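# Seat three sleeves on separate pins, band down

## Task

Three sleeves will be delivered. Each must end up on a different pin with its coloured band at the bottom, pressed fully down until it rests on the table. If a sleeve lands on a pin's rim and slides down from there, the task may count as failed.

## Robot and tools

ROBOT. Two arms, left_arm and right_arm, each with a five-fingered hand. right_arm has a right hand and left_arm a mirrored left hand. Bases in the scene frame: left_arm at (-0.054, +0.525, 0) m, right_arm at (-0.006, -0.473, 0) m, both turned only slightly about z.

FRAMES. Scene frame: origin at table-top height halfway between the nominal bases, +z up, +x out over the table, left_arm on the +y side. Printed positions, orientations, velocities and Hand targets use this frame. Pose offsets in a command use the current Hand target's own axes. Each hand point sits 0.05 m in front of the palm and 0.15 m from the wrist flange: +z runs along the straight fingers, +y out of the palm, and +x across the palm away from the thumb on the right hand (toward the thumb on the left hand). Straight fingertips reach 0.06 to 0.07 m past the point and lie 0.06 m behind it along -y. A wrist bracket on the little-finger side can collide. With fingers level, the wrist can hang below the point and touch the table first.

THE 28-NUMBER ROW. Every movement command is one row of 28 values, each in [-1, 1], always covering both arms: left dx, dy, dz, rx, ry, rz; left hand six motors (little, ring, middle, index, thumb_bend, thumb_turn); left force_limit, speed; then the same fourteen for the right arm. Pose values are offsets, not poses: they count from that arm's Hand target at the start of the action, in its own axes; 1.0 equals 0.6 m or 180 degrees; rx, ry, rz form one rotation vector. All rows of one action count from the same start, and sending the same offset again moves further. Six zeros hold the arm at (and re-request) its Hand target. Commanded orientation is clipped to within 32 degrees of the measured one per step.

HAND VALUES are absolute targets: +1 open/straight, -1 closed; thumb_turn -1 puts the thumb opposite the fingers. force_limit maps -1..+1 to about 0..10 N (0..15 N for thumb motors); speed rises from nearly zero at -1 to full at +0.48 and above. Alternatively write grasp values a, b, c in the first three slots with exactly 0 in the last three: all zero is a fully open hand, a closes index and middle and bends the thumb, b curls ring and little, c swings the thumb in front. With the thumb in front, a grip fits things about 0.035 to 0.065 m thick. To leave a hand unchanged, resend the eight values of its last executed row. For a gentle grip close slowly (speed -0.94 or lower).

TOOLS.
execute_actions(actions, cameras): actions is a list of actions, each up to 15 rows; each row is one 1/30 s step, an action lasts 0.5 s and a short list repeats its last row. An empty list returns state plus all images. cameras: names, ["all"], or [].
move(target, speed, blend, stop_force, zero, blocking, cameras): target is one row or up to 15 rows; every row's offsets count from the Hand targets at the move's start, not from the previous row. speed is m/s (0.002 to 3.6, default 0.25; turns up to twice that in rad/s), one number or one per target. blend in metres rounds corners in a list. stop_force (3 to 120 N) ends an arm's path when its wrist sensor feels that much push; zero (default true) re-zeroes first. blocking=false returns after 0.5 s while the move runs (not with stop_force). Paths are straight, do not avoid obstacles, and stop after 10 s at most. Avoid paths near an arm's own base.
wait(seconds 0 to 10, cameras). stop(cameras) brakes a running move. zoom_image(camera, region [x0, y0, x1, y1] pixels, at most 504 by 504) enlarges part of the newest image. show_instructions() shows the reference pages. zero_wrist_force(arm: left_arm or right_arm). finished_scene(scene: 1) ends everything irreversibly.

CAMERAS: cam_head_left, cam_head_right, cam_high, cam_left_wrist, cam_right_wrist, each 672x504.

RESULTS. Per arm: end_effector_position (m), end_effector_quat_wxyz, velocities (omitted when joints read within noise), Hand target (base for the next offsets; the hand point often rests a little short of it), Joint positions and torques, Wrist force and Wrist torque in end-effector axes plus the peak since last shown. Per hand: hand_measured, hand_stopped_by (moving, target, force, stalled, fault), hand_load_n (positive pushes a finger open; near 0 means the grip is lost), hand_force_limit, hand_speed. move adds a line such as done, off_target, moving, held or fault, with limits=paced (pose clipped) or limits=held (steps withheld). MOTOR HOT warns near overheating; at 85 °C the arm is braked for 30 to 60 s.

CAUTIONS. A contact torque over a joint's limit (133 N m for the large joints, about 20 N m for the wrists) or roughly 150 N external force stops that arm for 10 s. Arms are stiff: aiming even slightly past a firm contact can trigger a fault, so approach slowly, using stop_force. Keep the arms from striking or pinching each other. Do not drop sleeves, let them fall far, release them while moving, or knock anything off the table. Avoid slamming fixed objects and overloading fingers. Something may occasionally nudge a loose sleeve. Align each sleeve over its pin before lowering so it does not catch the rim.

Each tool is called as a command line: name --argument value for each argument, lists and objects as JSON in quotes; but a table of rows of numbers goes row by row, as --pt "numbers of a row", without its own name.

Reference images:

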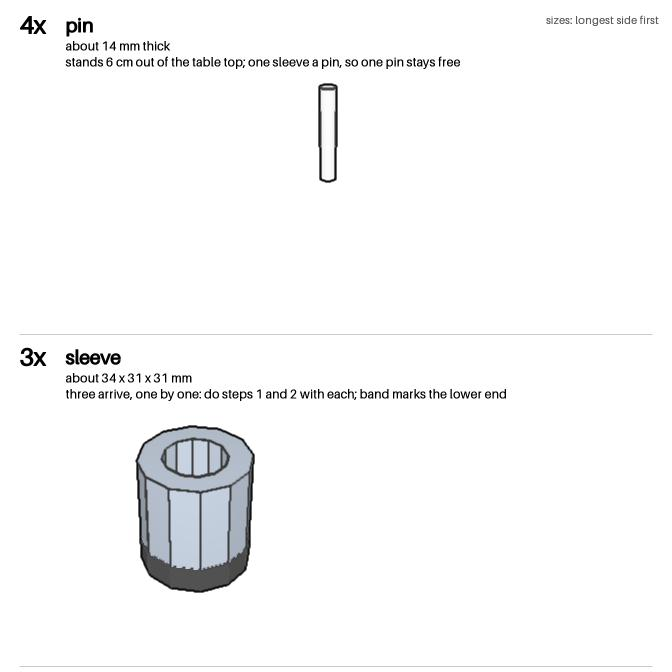

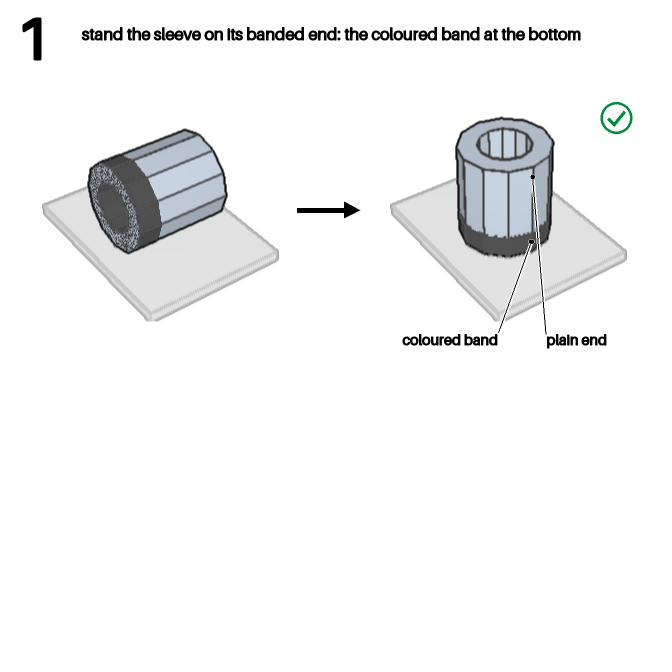

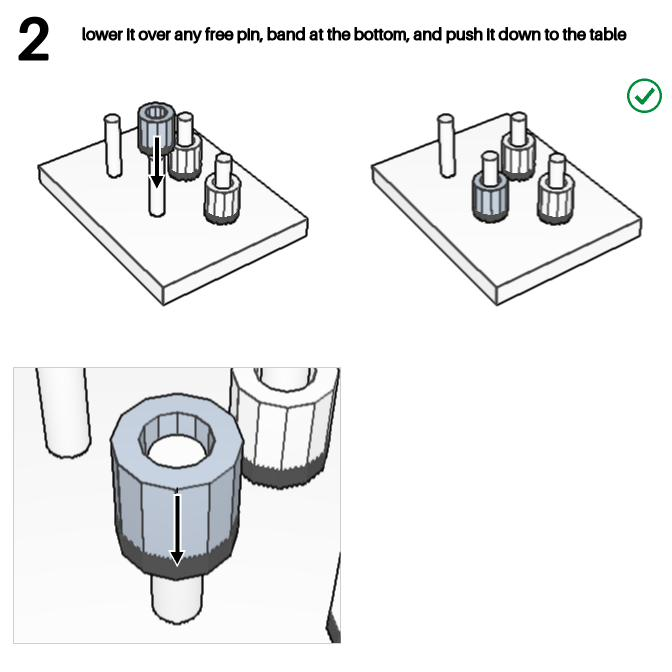

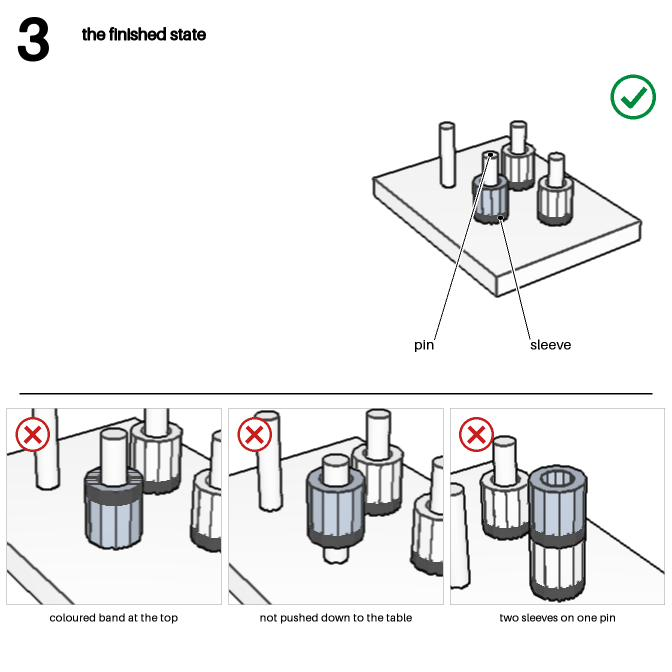

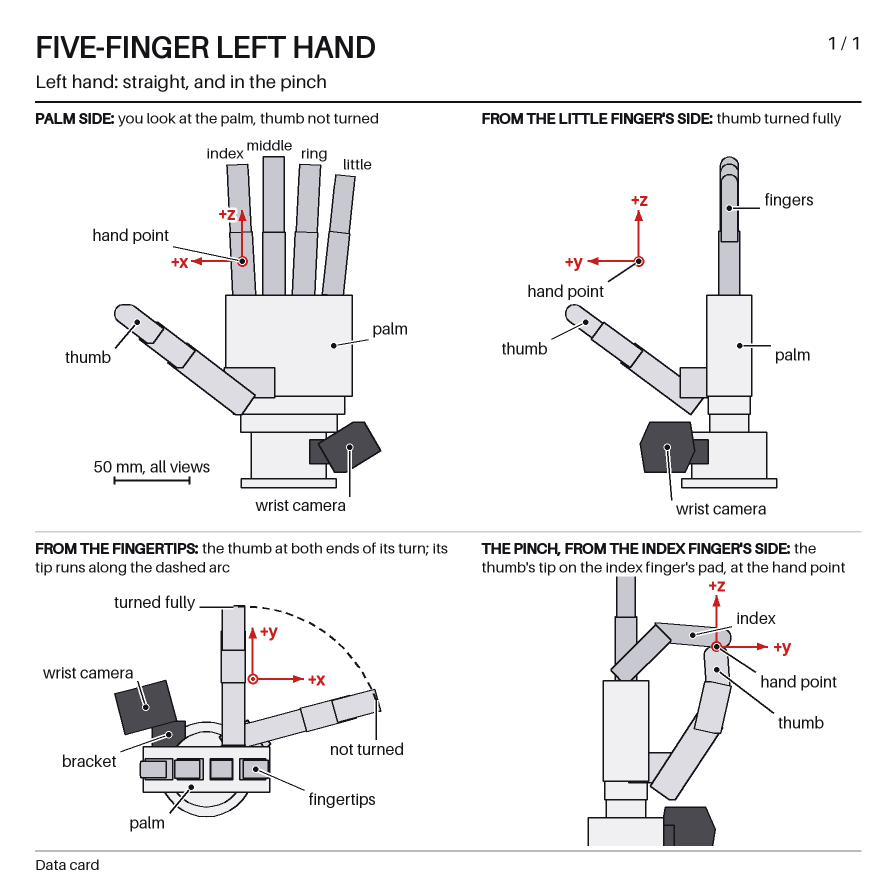

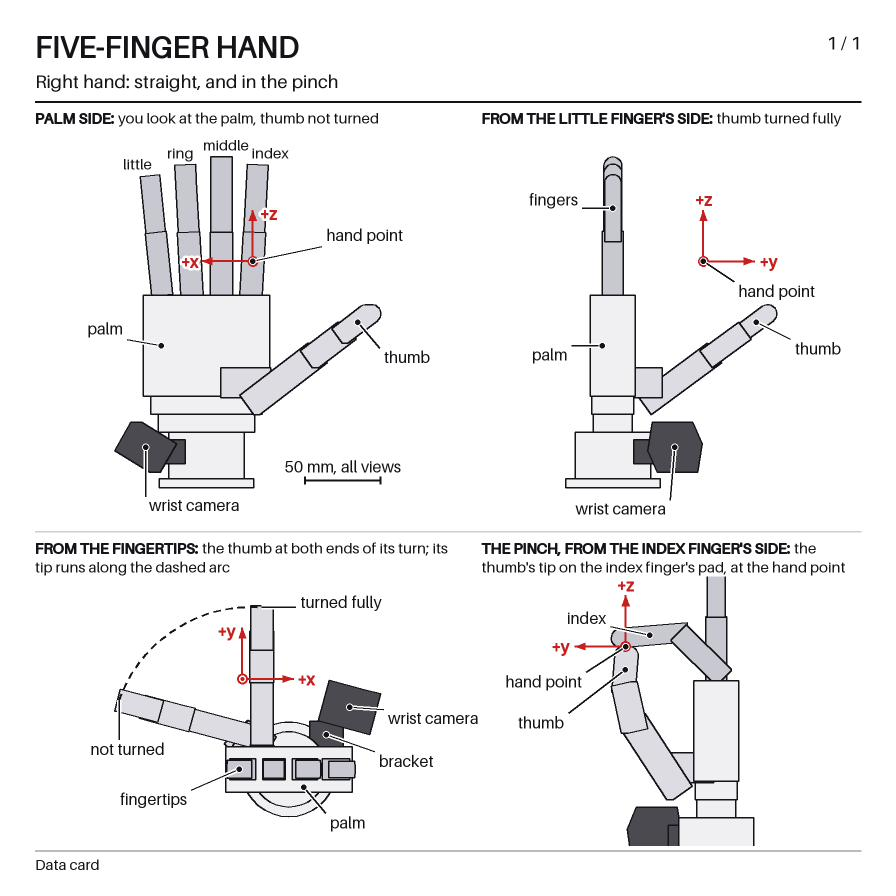

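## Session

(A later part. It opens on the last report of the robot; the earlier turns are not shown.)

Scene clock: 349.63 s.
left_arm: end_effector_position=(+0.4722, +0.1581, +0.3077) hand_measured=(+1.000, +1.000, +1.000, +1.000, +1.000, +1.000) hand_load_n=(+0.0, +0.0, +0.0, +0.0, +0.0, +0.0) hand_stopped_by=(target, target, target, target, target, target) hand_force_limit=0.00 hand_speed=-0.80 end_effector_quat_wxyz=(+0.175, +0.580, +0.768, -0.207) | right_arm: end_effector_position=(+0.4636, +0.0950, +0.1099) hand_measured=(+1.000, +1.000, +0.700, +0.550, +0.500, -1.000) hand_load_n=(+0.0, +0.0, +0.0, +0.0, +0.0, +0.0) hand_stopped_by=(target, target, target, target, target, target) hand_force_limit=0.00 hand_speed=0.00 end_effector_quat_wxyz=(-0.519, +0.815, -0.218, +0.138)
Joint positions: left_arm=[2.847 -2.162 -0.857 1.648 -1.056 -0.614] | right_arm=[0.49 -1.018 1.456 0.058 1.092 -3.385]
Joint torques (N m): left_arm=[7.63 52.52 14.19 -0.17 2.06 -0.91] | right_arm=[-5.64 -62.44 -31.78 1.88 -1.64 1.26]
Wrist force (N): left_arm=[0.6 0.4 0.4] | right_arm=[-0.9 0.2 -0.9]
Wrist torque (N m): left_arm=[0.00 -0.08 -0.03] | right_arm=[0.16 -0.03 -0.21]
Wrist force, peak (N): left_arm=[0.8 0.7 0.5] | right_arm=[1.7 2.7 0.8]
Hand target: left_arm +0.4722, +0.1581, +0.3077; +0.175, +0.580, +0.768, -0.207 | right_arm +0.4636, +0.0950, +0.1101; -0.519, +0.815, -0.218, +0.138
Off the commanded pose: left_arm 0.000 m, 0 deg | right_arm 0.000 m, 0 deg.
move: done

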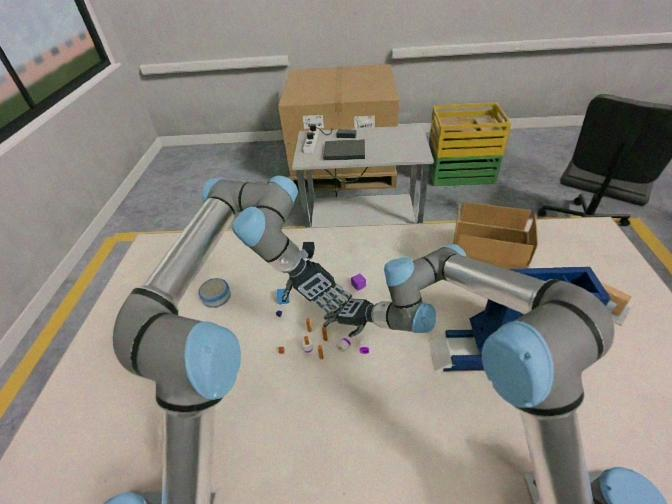

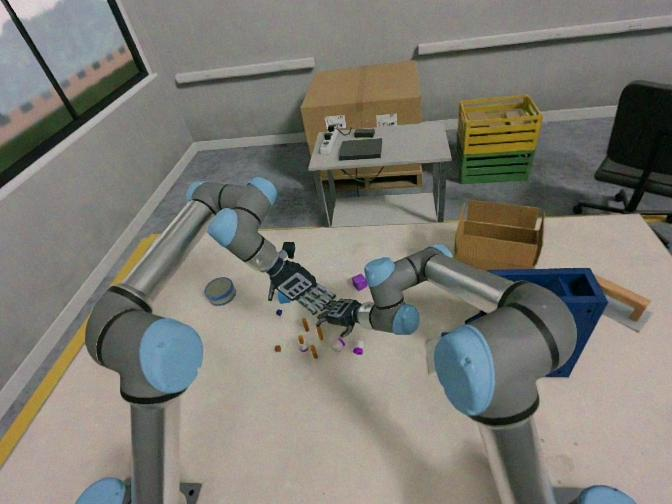

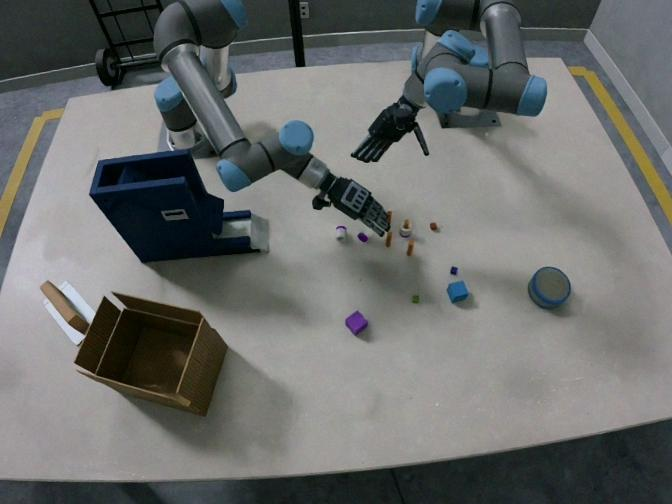

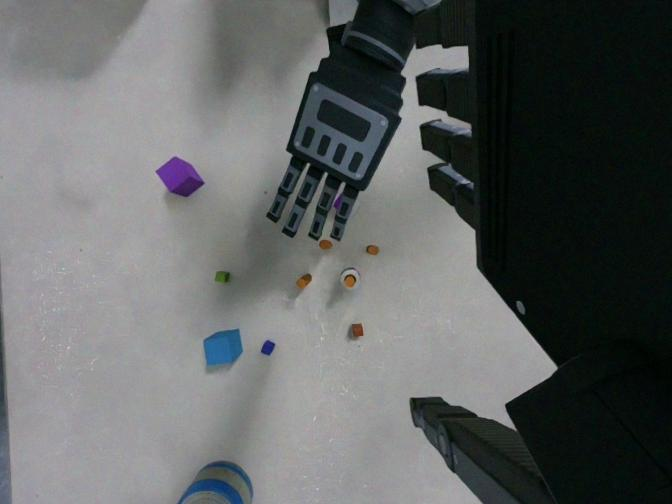

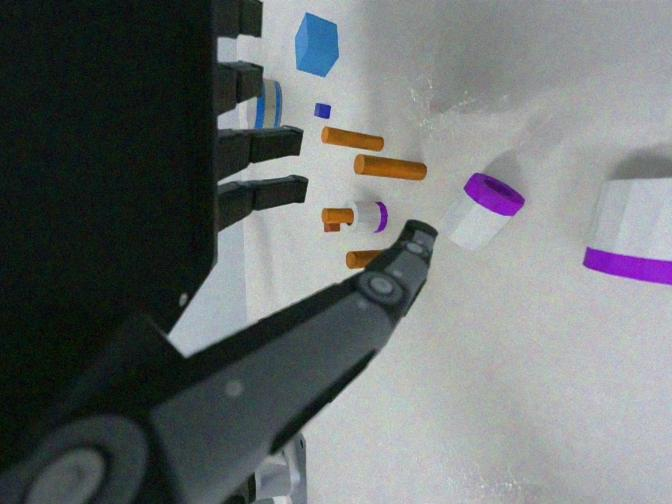

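move --pt "0 0 0 0 0 0 1 1 1 1 1 1 0 -0.8 0.003 0.1325 0.0573 0 0.0302 0.0141 1 1 0.7 0.55 0.5 -1 0 0" --speed 0.08 --stop_force 4 --cameras '["cam_right_wrist","cam_left_wrist"]'

Scene clock: 361.03 s.
left_arm: end_effector_position=(+0.4722, +0.1581, +0.3077) hand_measured=(+1.000, +1.000, +1.000, +1.000, +1.000, +1.000) hand_load_n=(+0.0, +0.0, +0.0, +0.0, +0.0, +0.0) hand_stopped_by=(target, target, target, target, target, target) hand_force_limit=0.00 hand_speed=-0.80 end_effector_quat_wxyz=(+0.175, +0.580, +0.768, -0.207) | right_arm: end_effector_position=(+0.4639, +0.0921, +0.0235) hand_measured=(+1.000, +1.000, +0.700, +0.550, +0.500, -1.000) hand_load_n=(+0.0, +0.0, +0.0, +0.0, +0.0, +0.0) hand_stopped_by=(target, target, target, target, target, target) hand_force_limit=0.00 hand_speed=0.00 end_effector_quat_wxyz=(-0.511, +0.802, -0.260, +0.165)
Joint positions: left_arm=[2.847 -2.162 -0.857 1.648 -1.056 -0.614] | right_arm=[0.518 -0.94 1.576 -0.168 1.209 -3.318]
Joint torques (N m): left_arm=[8.46 52.44 14.22 -0.27 2.07 -0.92] | right_arm=[-7.62 -64.19 -29.33 -1.89 -0.07 -1.08]
Wrist force (N): left_arm=[0.6 0.4 0.5] | right_arm=[-0.6 0.3 -1.0]
Wrist torque (N m): left_arm=[0.01 -0.07 -0.04] | right_arm=[0.21 -0.03 -0.20]
Wrist force, peak (N): left_arm=[0.7 0.4 0.7] | right_arm=[-0.7 1.4 -1.0]
Hand target: left_arm +0.4722, +0.1581, +0.3077; +0.175, +0.580, +0.768, -0.207 | right_arm +0.4639, +0.0921, +0.0235; -0.511, +0.802, -0.260, +0.165
Off the commanded pose: left_arm 0.000 m, 0 deg | right_arm 0.000 m, 0 deg.
move: done
Images, in order (width x height): cam_left_wrist 672x504, cam_right_wrist 672x504.

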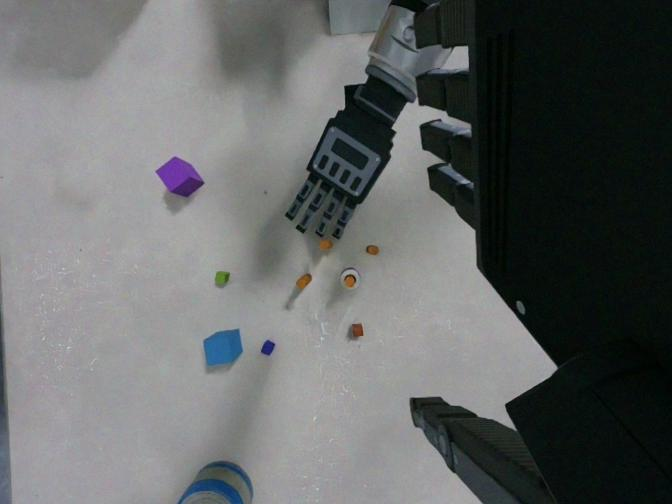

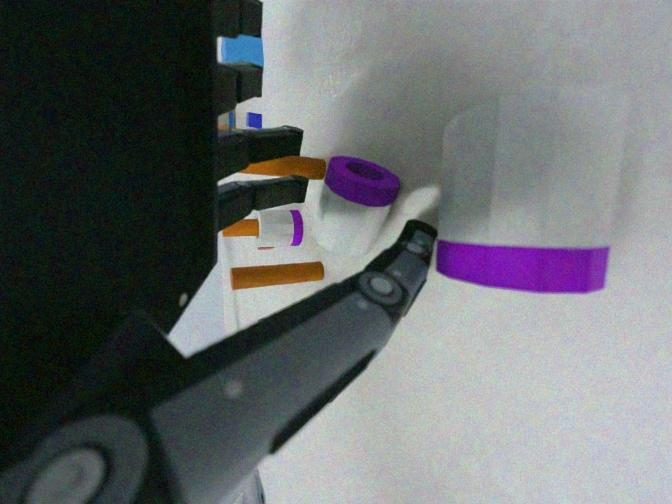

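move --pt "0 0 0 0 0 0 1 1 1 1 1 1 0 -0.8 0 0 0 0 0 0 1 1 -0.3 -0.4 0.28 -1 -0.4 -0.85" --cameras '["cam_right_wrist"]'

Scene clock: 364.37 s.
left_arm: end_effector_position=(+0.4722, +0.1581, +0.3077) hand_measured=(+1.000, +1.000, +1.000, +1.000, +1.000, +1.000) hand_load_n=(+0.0, +0.0, +0.0, +0.0, +0.0, +0.0) hand_stopped_by=(target, target, target, target, target, target) hand_force_limit=0.00 hand_speed=-0.80 end_effector_quat_wxyz=(+0.175, +0.580, +0.768, -0.207) | right_arm: end_effector_position=(+0.4639, +0.0921, +0.0235) hand_measured=(+1.000, +1.000, +0.106, +0.108, +0.282, -1.000) hand_load_n=(+0.0, +0.0, +7.0, +1.5, +4.5, +1.5) hand_stopped_by=(target, target, force, force, target, target) hand_force_limit=-0.40 hand_speed=-0.85 end_effector_quat_wxyz=(-0.511, +0.802, -0.260, +0.165)
Joint positions: left_arm=[2.847 -2.162 -0.857 1.648 -1.056 -0.614] | right_arm=[0.518 -0.94 1.576 -0.168 1.209 -3.318]
Joint torques (N m): left_arm=[7.61 52.41 14.21 -0.36 2.2 -0.86] | right_arm=[-7.24 -58.62 -27.14 -1.87 1.83 -0.81]
Wrist force (N): left_arm=[0.6 0.5 0.5] | right_arm=[-0.6 -1.5 -2.8]
Wrist torque (N m): left_arm=[0.01 -0.07 -0.04] | right_arm=[0.22 -0.03 -0.21]
Wrist force, peak (N): left_arm=[0.7 0.7 0.5] | right_arm=[-0.4 -2.8 -2.8]
Hand target: left_arm +0.4722, +0.1581, +0.3077; +0.175, +0.580, +0.768, -0.207 | right_arm +0.4639, +0.0921, +0.0235; -0.511, +0.802, -0.260, +0.165
Off the commanded pose: left_arm 0.000 m, 0 deg | right_arm 0.000 m, 0 deg.
move: done
Images, in order (width x height): cam_right_wrist 672x504.

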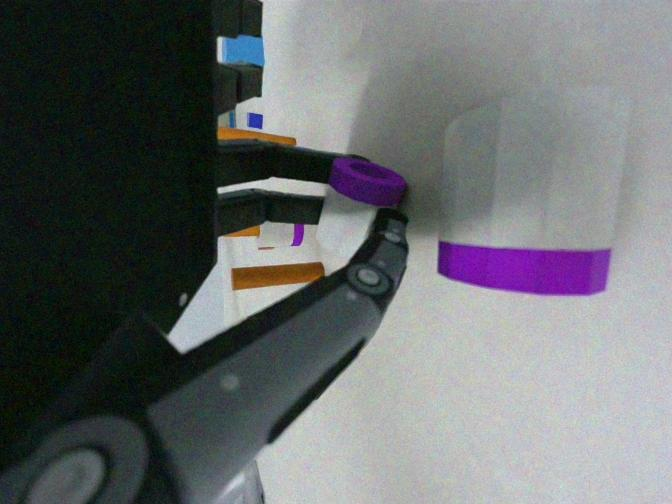

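move --pt "0 0 0 0 0 0 1 1 1 1 1 1 0 -0.8 0 -0.1208 -0.0564 0 0 0 1 1 -0.3 -0.4 0.28 -1 -0.4 -0.85" --pt "0 0 0 0 0 0 1 1 1 1 1 1 0 -0.8 0.0373 -0.0137 -0.2725 0 0.3725 0.1739 1 1 -0.3 -0.4 0.28 -1 -0.4 -0.85" --pt "0 0 0 0 0 0 1 1 1 1 1 1 0 -0.8 0.0373 0.1003 -0.2192 0 0.3725 0.1739 1 1 -0.3 -0.4 0.28 -1 -0.4 -0.85" --speed '[0.2,0.35,0.08]' --blend '[0.02,0.01,0]' --cameras '["cam_right_wrist","cam_left_wrist","cam_high"]'

Scene clock: 375.67 s.
left_arm: end_effector_position=(+0.4722, +0.1581, +0.3077) hand_measured=(+1.000, +1.000, +1.000, +1.000, +1.000, +1.000) hand_load_n=(+0.0, +0.0, +0.0, +0.0, +0.0, +0.0) hand_stopped_by=(target, target, target, target, target, target) hand_force_limit=0.00 hand_speed=-0.80 end_effector_quat_wxyz=(+0.175, +0.580, +0.768, -0.207) | right_arm: end_effector_position=(+0.3971, -0.0383, +0.0244) hand_measured=(+1.000, +1.000, +0.106, +0.108, +0.282, -1.000) hand_load_n=(-0.5, +0.0, +6.5, +1.5, +5.0, +1.5) hand_stopped_by=(target, target, force, force, target, target) hand_force_limit=-0.40 hand_speed=-0.85 end_effector_quat_wxyz=(+0.308, -0.484, +0.691, -0.439)
Joint positions: left_arm=[2.847 -2.162 -0.857 1.648 -1.056 -0.614] | right_arm=[0.878 -0.866 1.543 0.302 2.606 -2.234]
Joint torques (N m): left_arm=[8.07 52.55 14.45 -0.13 2.1 -0.61] | right_arm=[-2.58 -63.26 -24.85 5.34 3.36 -1.08]
Wrist force (N): left_arm=[0.6 0.3 0.7] | right_arm=[0.0 0.6 -0.8]
Wrist torque (N m): left_arm=[-0.02 -0.07 -0.03] | right_arm=[0.20 -0.15 -0.13]
Wrist force, peak (N): left_arm=[0.9 0.4 0.6] | right_arm=[-0.3 -2.1 -3.0]
Hand target: left_arm +0.4722, +0.1581, +0.3077; +0.175, +0.580, +0.768, -0.207 | right_arm +0.3972, -0.0382, +0.0245; +0.309, -0.484, +0.691, -0.439
Off the commanded pose: left_arm 0.000 m, 0 deg | right_arm 0.000 m, 0 deg.
move: done
Images, in order (width x height): cam_high 672x504, cam_left_wrist 672x504, cam_right_wrist 672x504.

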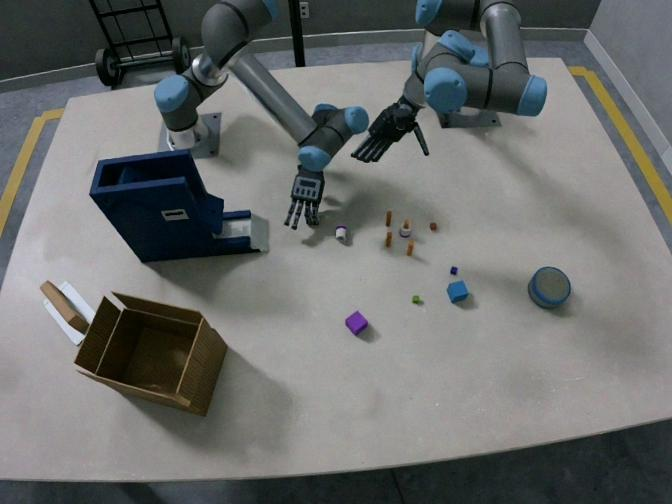

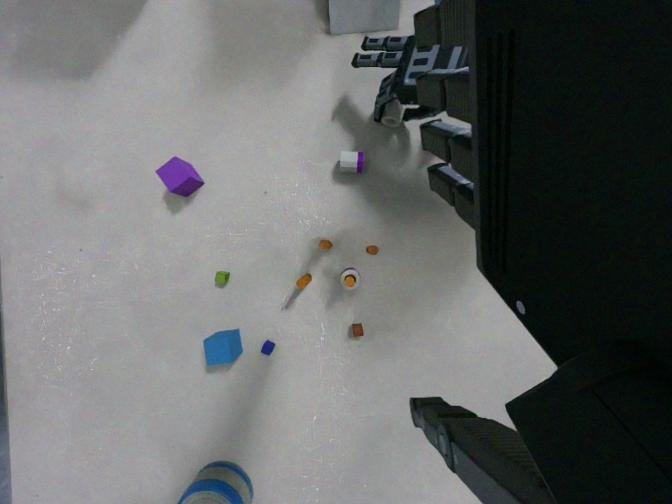

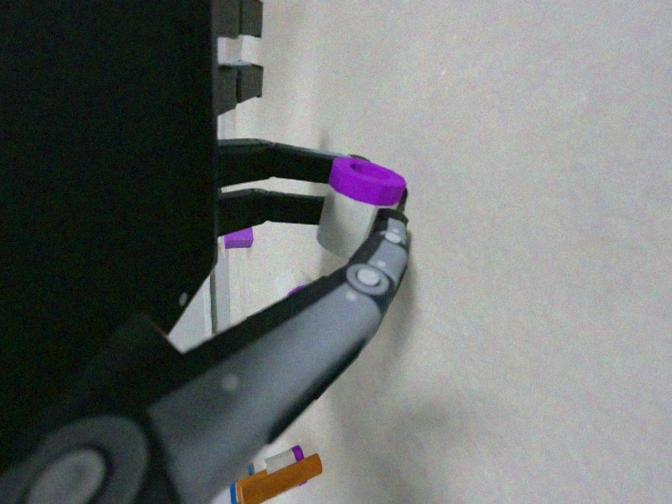

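move --pt "0 0 0 0 0 0 1 1 0.7 0.55 0.5 -1 0 0 0 0 0 0 0 0 1 1 0.7 0.55 0.5 -1 0 -0.85" --pt "0.006 -0.019 0.1924 0.1636 -0.1131 -0.404 1 1 0.7 0.55 0.5 -1 0 0 0 -0.0906 -0.0423 0 0 0 1 1 0.7 0.55 0.5 -1 0 -0.85" --pt "0.012 -0.038 0.3848 0.1636 -0.1131 -0.404 1 1 0.7 0.55 0.5 -1 0 0 0.2293 -0.2502 -0.1557 0 0 0 1 1 0.7 0.55 0.5 -1 0 -0.85" --speed '[0.2,0.35,0.3]' --blend '[0,0.02,0]' --cameras '["all"]'

Scene clock: 396.00 s.
left_arm: end_effector_position=(+0.4547, +0.0382, +0.1098) hand_measured=(+1.000, +1.000, +0.700, +0.550, +0.500, -1.000) hand_load_n=(+0.0, +0.0, +0.0, +0.0, +0.0, +0.0) hand_stopped_by=(target, target, target, target, target, target) hand_force_limit=0.00 hand_speed=0.00 end_effector_quat_wxyz=(+0.000, +0.001, +0.845, -0.535) | right_arm: end_effector_position=(+0.3306, -0.1605, +0.1999) hand_measured=(+1.000, +1.000, +0.700, +0.550, +0.500, -1.000) hand_load_n=(-0.5, +0.0, +0.0, +0.0, +0.0, +0.0) hand_stopped_by=(target, target, target, target, target, target) hand_force_limit=0.00 hand_speed=-0.85 end_effector_quat_wxyz=(+0.309, -0.484, +0.691, -0.439)
Joint positions: left_arm=[2.864 -2.4 -1.08 2.419 -0.511 -2.14] | right_arm=[0.813 -1.401 1.817 0.478 2.567 -2.334]
Joint torques (N m): left_arm=[10.87 64.25 31.66 -3.73 3.87 -0.89] | right_arm=[6.21 -42.9 -19.11 0.84 4.4 0.13]
Wrist force (N): left_arm=[-0.4 0.5 -0.1] | right_arm=[-0.2 -0.2 -1.2]
Wrist torque (N m): left_arm=[0.07 0.02 -0.15] | right_arm=[0.09 -0.12 -0.03]
Wrist force, peak (N): left_arm=[-0.2 1.6 1.1] | right_arm=[1.3 -1.3 -2.0]
Hand target: left_arm +0.4547, +0.0382, +0.1098; +0.000, +0.001, +0.845, -0.535 | right_arm +0.3305, -0.1606, +0.2000; +0.309, -0.484, +0.691, -0.439
Off the commanded pose: left_arm 0.000 m, 0 deg | right_arm 0.000 m, 0 deg.
move: done

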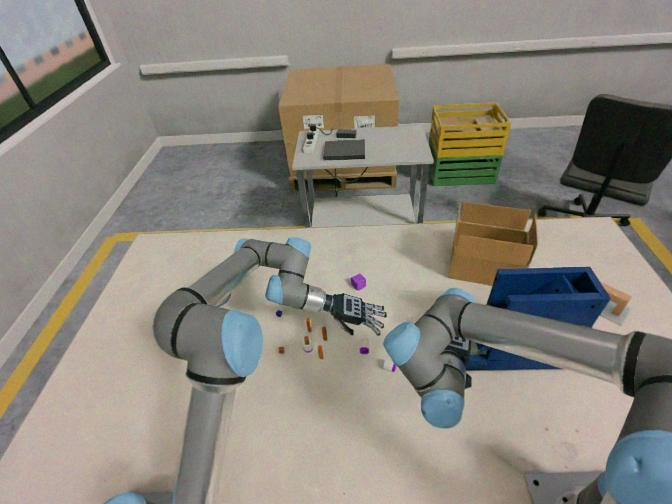

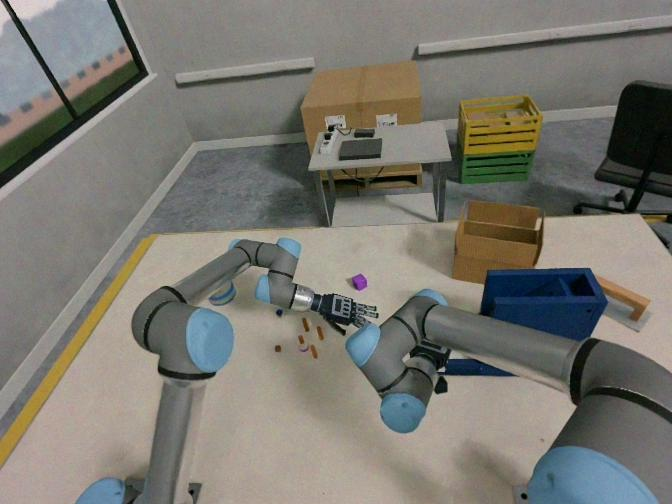

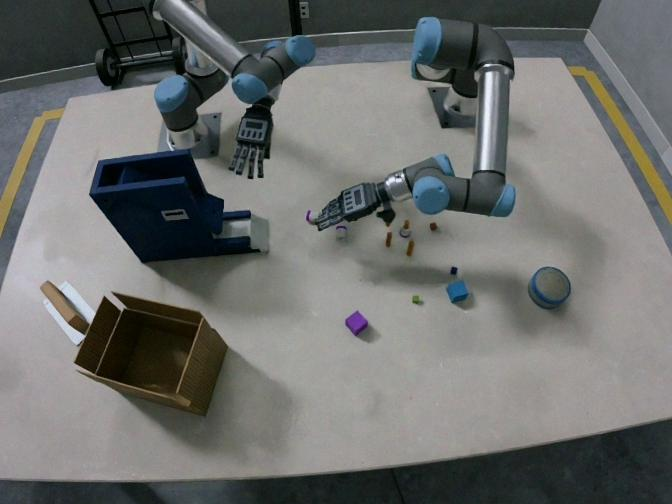

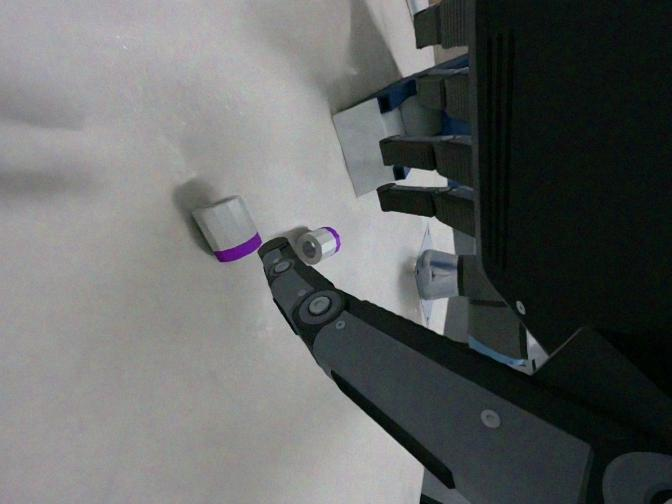

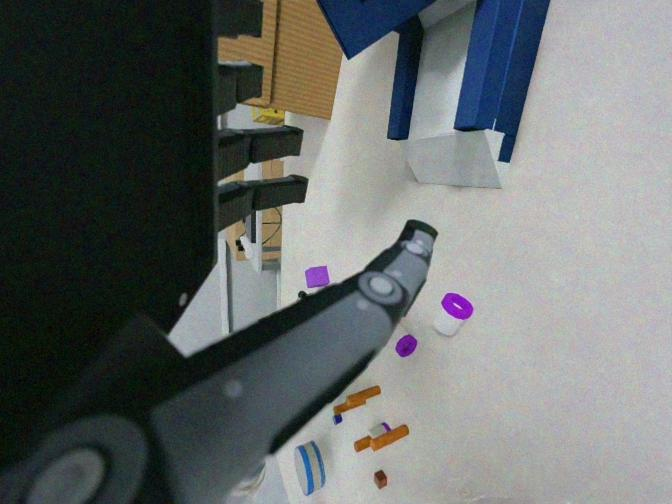

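move --pt "0.02 0.0718 0.063 0 0 0 1 1 0.7 0.55 0.5 -1 0 0 -0.146 -0.2862 -0.0172 -0.3065 0.1366 -0.1145 1 1 0.7 0.55 0.5 -1 0 -0.85" --speed 0.25 --cameras '["cam_left_wrist","cam_right_wrist","cam_head_left"]'

Scene clock: 411.00 s.
left_arm: end_effector_position=(+0.4439, +0.0239, +0.0598) hand_measured=(+1.000, +1.000, +0.700, +0.550, +0.500, -1.000) hand_load_n=(+0.0, +0.0, +0.0, +0.0, +0.0, +0.0) hand_stopped_by=(target, target, target, target, target, target) hand_force_limit=0.00 hand_speed=0.00 end_effector_quat_wxyz=(+0.000, +0.001, +0.845, -0.535) | right_arm: end_effector_position=(+0.4037, -0.1111, +0.3327) hand_measured=(+1.000, +1.000, +0.700, +0.550, +0.500, -1.000) hand_load_n=(+0.0, +0.0, +0.0, +0.0, +0.0, +0.0) hand_stopped_by=(target, target, target, target, target, target) hand_force_limit=0.00 hand_speed=-0.85 end_effector_quat_wxyz=(-0.088, -0.577, +0.772, -0.254)
Joint positions: left_arm=[2.836 -2.434 -1.143 2.559 -0.525 -2.189] | right_arm=[0.574 -0.715 0.406 2.052 2.089 -2.209]
Joint torques (N m): left_arm=[-4.81 73.15 22.56 -4.97 -0.71 0.11] | right_arm=[5.92 -53.04 -27.7 2.33 3.85 1.04]
Wrist force (N): left_arm=[-0.2 0.7 -0.2] | right_arm=[0.4 1.9 -3.0]
Wrist torque (N m): left_arm=[0.10 -0.02 -0.13] | right_arm=[0.38 0.07 0.06]
Wrist force, peak (N): left_arm=[-0.2 1.1 -0.1] | right_arm=[-0.4 4.0 -3.9]
Hand target: left_arm +0.4440, +0.0239, +0.0600; +0.000, +0.001, +0.845, -0.535 (not the last commanded pose) | right_arm +0.4038, -0.1110, +0.3326; -0.088, -0.577, +0.772, -0.254 (not the last commanded pose)
Off the commanded pose: left_arm 0.005 m, 0 deg | right_arm 0.034 m, 11 deg.
move: held (right_arm; a check stopped the path), off_target (left_arm; braked when a check withheld steps of right_arm); limits=held
pose unreachable (right arm): on one or more control steps of this call, first in action 0 (counted from 0), this arm could not follow its commanded pose, so it was not sent that pose on those steps. It may still have moved: this result reports where it is.
cause: moving toward the commanded pose would bring two parts of the arm too close to each other (joints 4 (wrist 1) to 6 (wrist 3) lie between them).
Images, in order (width x height): cam_head_left 672x504, cam_left_wrist 672x504, cam_right_wrist 672x504.

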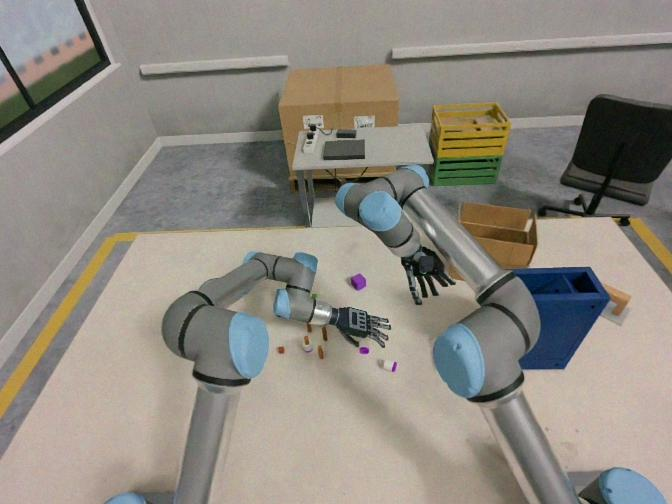

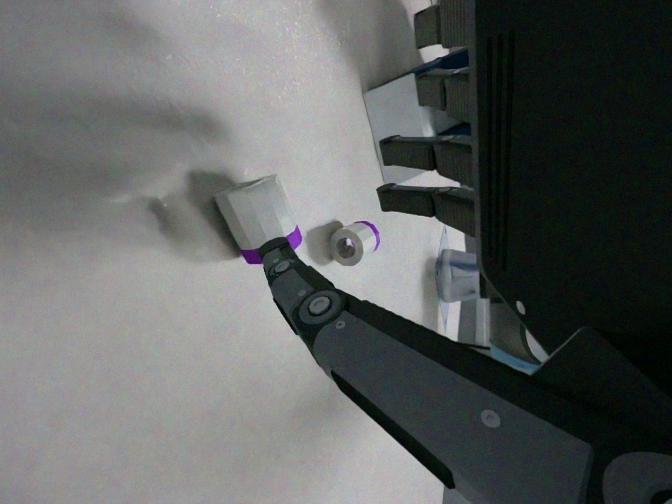

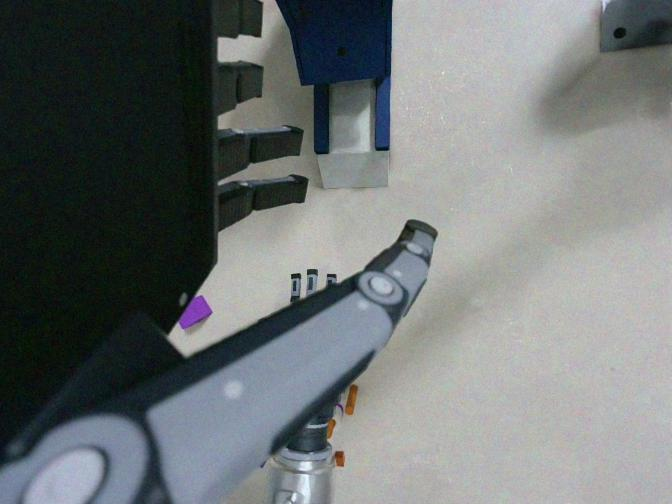

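move --pt "0.015 0.0537 0.0287 0 0 0 1 1 0.7 0.55 0.5 -1 0 0 0 0 0 0 0 0 1 1 0.7 0.55 0.5 -1 0 -0.85" --speed 0.06 --stop_force 4 --cameras '["cam_left_wrist"]'

Scene clock: 428.30 s.
left_arm: end_effector_position=(+0.4349, +0.0221, +0.0229) hand_measured=(+1.000, +1.000, +0.700, +0.550, +0.500, -1.000) hand_load_n=(+0.0, +0.0, +0.0, +0.0, -0.5, -0.5) hand_stopped_by=(target, target, target, target, target, target) hand_force_limit=0.00 hand_speed=0.00 end_effector_quat_wxyz=(+0.000, +0.001, +0.845, -0.535) | right_arm: end_effector_position=(+0.4038, -0.1110, +0.3326) hand_measured=(+1.000, +1.000, +0.700, +0.550, +0.500, -1.000) hand_load_n=(+0.0, +0.0, +0.0, +0.0, +0.0, +0.0) hand_stopped_by=(target, target, target, target, target, target) hand_force_limit=0.00 hand_speed=-0.85 end_effector_quat_wxyz=(-0.088, -0.577, +0.772, -0.254)
Joint positions: left_arm=[2.828 -2.458 -1.199 2.65 -0.529 -2.202] | right_arm=[0.574 -0.714 0.405 2.053 2.089 -2.209]
Joint torques (N m): left_arm=[-11.68 63.7 14.38 -1.13 -1.32 -1.3] | right_arm=[6.68 -48.01 -29.66 7.26 3.98 1.21]
Wrist force (N): left_arm=[-0.2 -2.3 -3.1] | right_arm=[0.4 2.0 -2.9]
Wrist torque (N m): left_arm=[-0.10 -0.08 -0.06] | right_arm=[0.37 0.06 0.06]
Wrist force, peak (N): left_arm=[-0.2 -2.5 -3.3] | right_arm=[0.5 2.2 -3.3]
Hand target: left_arm +0.4349, +0.0221, +0.0229; +0.000, +0.001, +0.845, -0.535 (not the last commanded pose) | right_arm +0.4038, -0.1110, +0.3326; -0.088, -0.577, +0.772, -0.254
Off the commanded pose: left_arm 0.001 m, 0 deg | right_arm 0.000 m, 0 deg.
move: contact (left_arm)
Images, in order (width x height): cam_left_wrist 672x504.

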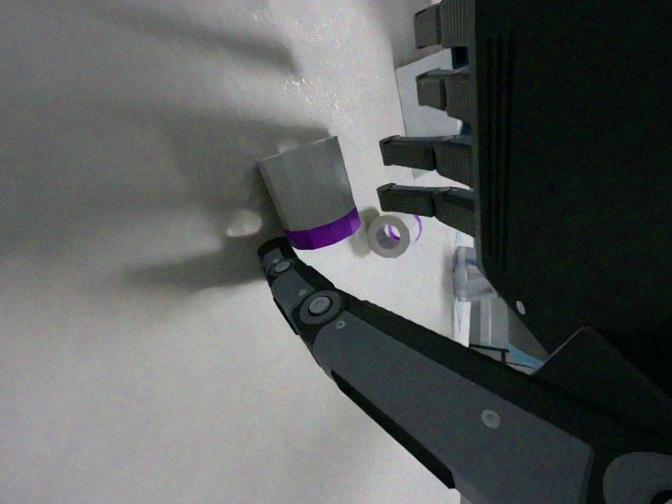

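move --pt "-0.005 -0.0017 -0.0082 0 0 0 1 1 0.7 0.55 0.5 -1 0 0 0.0062 -0.0035 -0.0492 0.1927 -0.0807 -0.4425 1 1 0.7 0.55 0.5 -1 0 -0.85" --pt "-0.005 -0.0017 -0.0082 0 0 0 1 1 -0.3 0.2 0.28 -1 -0.4 -0.88 0.0062 -0.0035 -0.0492 0.1927 -0.0807 -0.4425 1 1 0.7 0.55 0.5 -1 0 -0.85" --speed 0.4 --cameras '["cam_left_wrist","cam_right_wrist","cam_high"]'

Scene clock: 441.67 s.
left_arm: end_effector_position=(+0.4379, +0.0261, +0.0260) hand_measured=(+1.000, +1.000, +0.112, +0.200, +0.280, -1.000) hand_load_n=(+0.0, +0.0, +6.0, +0.0, +2.5, +0.5) hand_stopped_by=(target, target, force, target, target, target) hand_force_limit=-0.40 hand_speed=-0.88 end_effector_quat_wxyz=(+0.000, +0.001, +0.845, -0.535) | right_arm: end_effector_position=(+0.3999, -0.1000, +0.3601) hand_measured=(+1.000, +1.000, +0.700, +0.550, +0.500, -1.000) hand_load_n=(+0.0, +0.0, +0.0, +0.0, +0.0, +0.0) hand_stopped_by=(target, target, target, target, target, target) hand_force_limit=0.00 hand_speed=-0.85 end_effector_quat_wxyz=(-0.023, +0.953, -0.133, +0.272)
Joint positions: left_arm=[2.836 -2.459 -1.192 2.632 -0.525 -2.188] | right_arm=[0.66 -0.993 0.685 1.45 1.932 -3.829]
Joint torques (N m): left_arm=[-6.55 60.44 18.16 0.16 1.36 -0.71] | right_arm=[6.94 -39.79 -31.11 5.25 -0.57 -0.09]
Wrist force (N): left_arm=[-0.1 -1.5 -1.1] | right_arm=[0.5 2.6 -3.0]
Wrist torque (N m): left_arm=[0.07 -0.04 -0.08] | right_arm=[0.49 0.07 0.27]
Wrist force, peak (N): left_arm=[-0.3 -2.6 -3.3] | right_arm=[0.6 2.6 -3.3]
Hand target: left_arm +0.4379, +0.0261, +0.0260; +0.000, +0.001, +0.845, -0.535 | right_arm +0.3999, -0.1000, +0.3601; -0.023, +0.953, -0.133, +0.272
Off the commanded pose: left_arm 0.000 m, 0 deg | right_arm 0.000 m, 0 deg.
move: done
Images, in order (width x height): cam_high 672x504, cam_left_wrist 672x504, cam_right_wrist 672x504.

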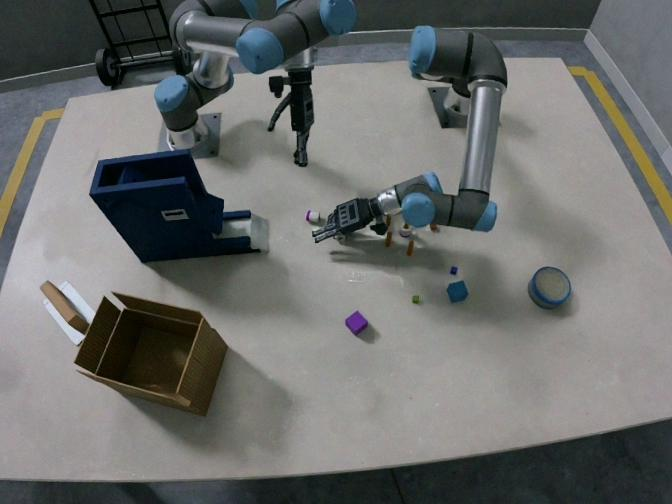

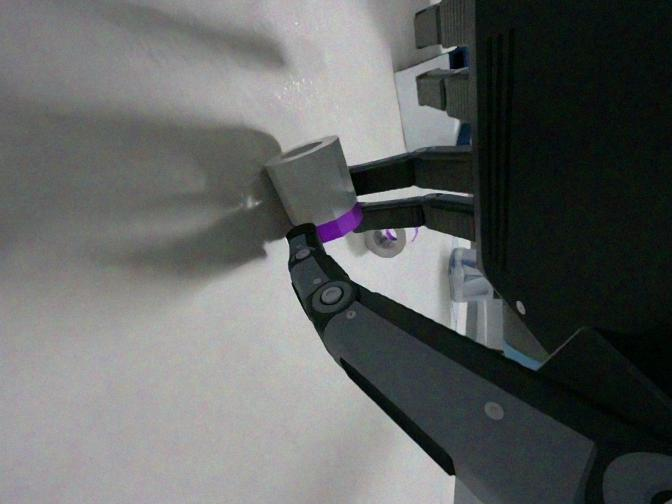

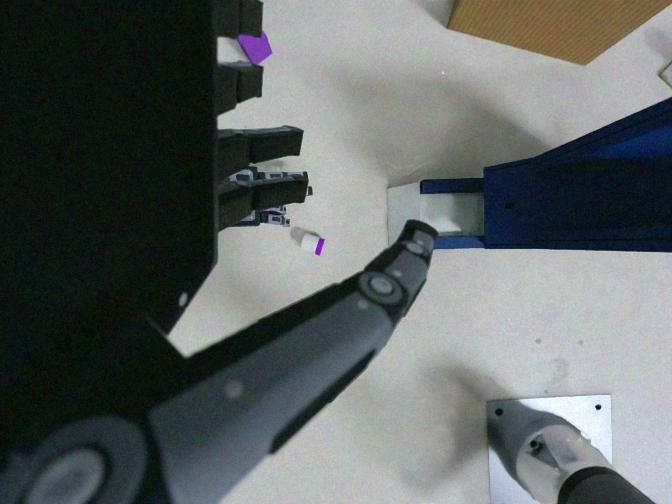

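move --pt "0 0 0 0 0 0 1 1 -0.3 0.0 0.28 -1 -0.7 -0.9 0 0 0 0 0 0 1 1 0.7 0.55 0.5 -1 0 -0.85" --cameras '["cam_left_wrist"]'

Scene clock: 445.30 s.
left_arm: end_effector_position=(+0.4379, +0.0261, +0.0260) hand_measured=(+1.000, +1.000, +0.112, +0.000, +0.280, -1.000) hand_load_n=(+0.0, +0.0, +5.5, +0.0, +2.5, +0.5) hand_stopped_by=(target, target, force, target, target, target) hand_force_limit=-0.70 hand_speed=-0.90 end_effector_quat_wxyz=(+0.000, +0.001, +0.845, -0.535) | right_arm: end_effector_position=(+0.3999, -0.1000, +0.3601) hand_measured=(+1.000, +1.000, +0.700, +0.550, +0.500, -1.000) hand_load_n=(+0.0, +0.0, +0.0, +0.0, +0.0, +0.0) hand_stopped_by=(target, target, target, target, target, target) hand_force_limit=0.00 hand_speed=-0.85 end_effector_quat_wxyz=(-0.023, +0.953, -0.133, +0.272)
Joint positions: left_arm=[2.836 -2.459 -1.192 2.632 -0.525 -2.188] | right_arm=[0.66 -0.993 0.685 1.45 1.932 -3.829]
Joint torques (N m): left_arm=[-9.98 62.49 10.52 0.01 -1.11 -0.74] | right_arm=[6.63 -39.04 -31.15 5.34 -0.59 1.24]
Wrist force (N): left_arm=[-0.3 -1.9 -1.2] | right_arm=[0.7 2.5 -2.9]
Wrist torque (N m): left_arm=[0.04 -0.02 -0.08] | right_arm=[0.47 0.03 0.28]
Wrist force, peak (N): left_arm=[-0.3 -2.1 -1.4] | right_arm=[0.7 2.8 -3.2]
Hand target: left_arm +0.4379, +0.0261, +0.0260; +0.000, +0.001, +0.845, -0.535 | right_arm +0.3999, -0.1000, +0.3601; -0.023, +0.953, -0.133, +0.272
Off the commanded pose: left_arm 0.000 m, 0 deg | right_arm 0.000 m, 0 deg.
move: done
Images, in order (width x height): cam_left_wrist 672x504.

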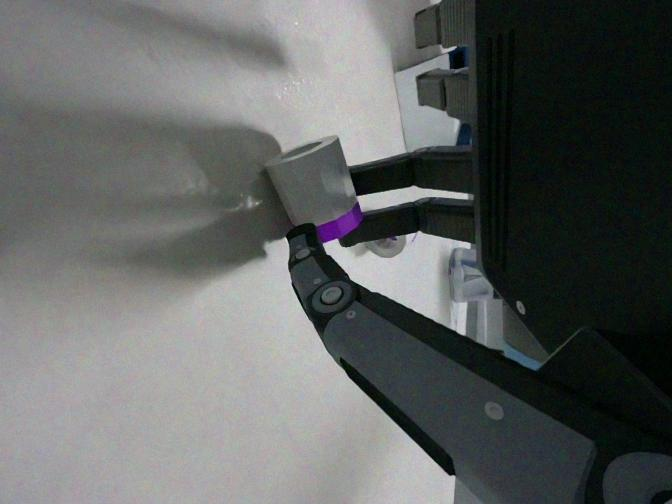

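move --pt "0 0 0 0 0 0 1 1 0.7 0.55 0.5 -1 0 -0.8 0 0 0 0 0 0 1 1 0.7 0.55 0.5 -1 0 -0.85" --pt "-0.0095 0 0 0 0 0 1 1 0.7 0.55 0.5 -1 0 -0.8 0 0 0 0 0 0 1 1 0.7 0.55 0.5 -1 0 -0.85" --pt "-0.0095 0 0 0 0 0 1 1 -0.3 0.2 0.28 -1 -0.5 -0.88 0 0 0 0 0 0 1 1 0.7 0.55 0.5 -1 0 -0.85" --speed 0.1 --cameras '["cam_left_wrist"]'

Scene clock: 454.17 s.
left_arm: end_effector_position=(+0.4436, +0.0261, +0.0260) hand_measured=(+1.000, +1.000, +0.112, +0.200, +0.280, -1.000) hand_load_n=(+0.0, +0.0, +6.0, +0.0, +2.5, +0.5) hand_stopped_by=(target, target, force, target, target, target) hand_force_limit=-0.50 hand_speed=-0.88 end_effector_quat_wxyz=(+0.000, +0.001, +0.845, -0.535) | right_arm: end_effector_position=(+0.3999, -0.1000, +0.3601) hand_measured=(+1.000, +1.000, +0.700, +0.550, +0.500, -1.000) hand_load_n=(+0.0, +0.0, +0.0, +0.0, +0.0, +0.0) hand_stopped_by=(target, target, target, target, target, target) hand_force_limit=0.00 hand_speed=-0.85 end_effector_quat_wxyz=(-0.023, +0.953, -0.133, +0.272)
Joint positions: left_arm=[2.839 -2.471 -1.169 2.618 -0.523 -2.183] | right_arm=[0.66 -0.993 0.685 1.45 1.932 -3.829]
Joint torques (N m): left_arm=[-0.98 71.94 10.99 0.41 0.4 -0.73] | right_arm=[6.96 -38.71 -30.95 5.23 -0.59 1.26]
Wrist force (N): left_arm=[0.0 -1.0 -1.0] | right_arm=[0.7 2.6 -3.0]
Wrist torque (N m): left_arm=[0.09 -0.05 -0.14] | right_arm=[0.50 0.04 0.29]
Wrist force, peak (N): left_arm=[-0.1 -2.0 -1.4] | right_arm=[0.8 2.5 -3.3]
Hand target: left_arm +0.4436, +0.0261, +0.0260; +0.000, +0.001, +0.845, -0.535 | right_arm +0.3999, -0.1000, +0.3601; -0.023, +0.953, -0.133, +0.272
Off the commanded pose: left_arm 0.000 m, 0 deg | right_arm 0.000 m, 0 deg.
move: done
Images, in order (width x height): cam_left_wrist 672x504.

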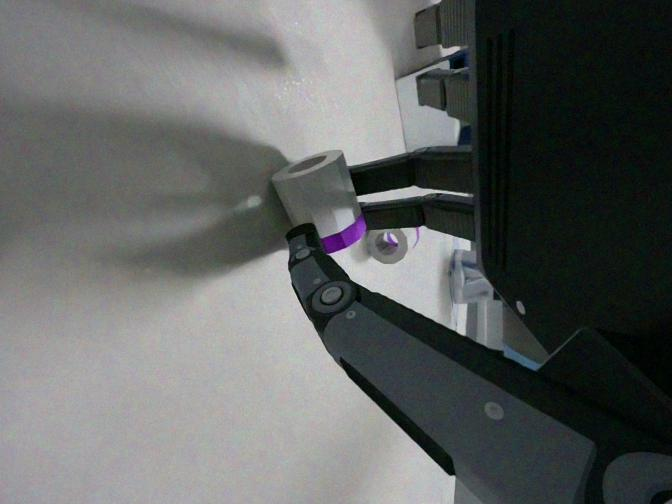

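move --pt "0 0 0 0 0 0 1 1 -0.3 0.0 0.28 -1 -0.6 -0.9 0 0 0 0 0 0 1 1 0.7 0.55 0.5 -1 0 -0.85" --cameras '["cam_left_wrist"]'

Scene clock: 456.90 s.
left_arm: end_effector_position=(+0.4436, +0.0261, +0.0260) hand_measured=(+1.000, +1.000, +0.112, +0.100, +0.282, -1.000) hand_load_n=(+0.0, +0.0, +3.5, +4.0, +4.5, +0.0) hand_stopped_by=(target, target, force, force, target, target) hand_force_limit=-0.60 hand_speed=-0.90 end_effector_quat_wxyz=(+0.000, +0.001, +0.845, -0.535) | right_arm: end_effector_position=(+0.3999, -0.1000, +0.3601) hand_measured=(+1.000, +1.000, +0.700, +0.550, +0.500, -1.000) hand_load_n=(+0.0, +0.0, +0.0, +0.0, +0.0, +0.0) hand_stopped_by=(target, target, target, target, target, target) hand_force_limit=0.00 hand_speed=-0.85 end_effector_quat_wxyz=(-0.023, +0.953, -0.133, +0.272)
Joint positions: left_arm=[2.839 -2.471 -1.169 2.618 -0.523 -2.183] | right_arm=[0.66 -0.993 0.685 1.45 1.932 -3.829]
Joint torques (N m): left_arm=[-9.84 59.44 11.64 0.28 -1.26 -0.85] | right_arm=[6.84 -38.84 -30.74 5.23 -0.53 1.19]
Wrist force (N): left_arm=[0.1 -2.6 -1.4] | right_arm=[0.8 2.8 -2.9]
Wrist torque (N m): left_arm=[0.06 -0.03 -0.13] | right_arm=[0.52 0.01 0.29]
Wrist force, peak (N): left_arm=[0.2 -2.8 -1.4] | right_arm=[0.8 2.6 -3.2]
Hand target: left_arm +0.4436, +0.0261, +0.0260; +0.000, +0.001, +0.845, -0.535 | right_arm +0.3999, -0.1000, +0.3601; -0.023, +0.953, -0.133, +0.272
Off the commanded pose: left_arm 0.000 m, 0 deg | right_arm 0.000 m, 0 deg.
move: done
Images, in order (width x height): cam_left_wrist 672x504.

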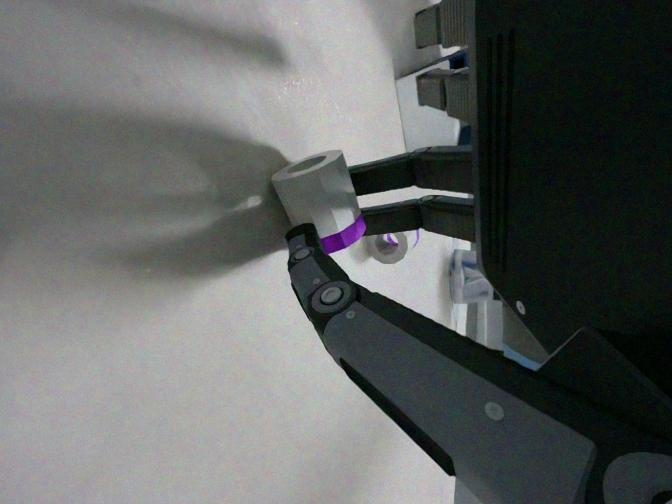

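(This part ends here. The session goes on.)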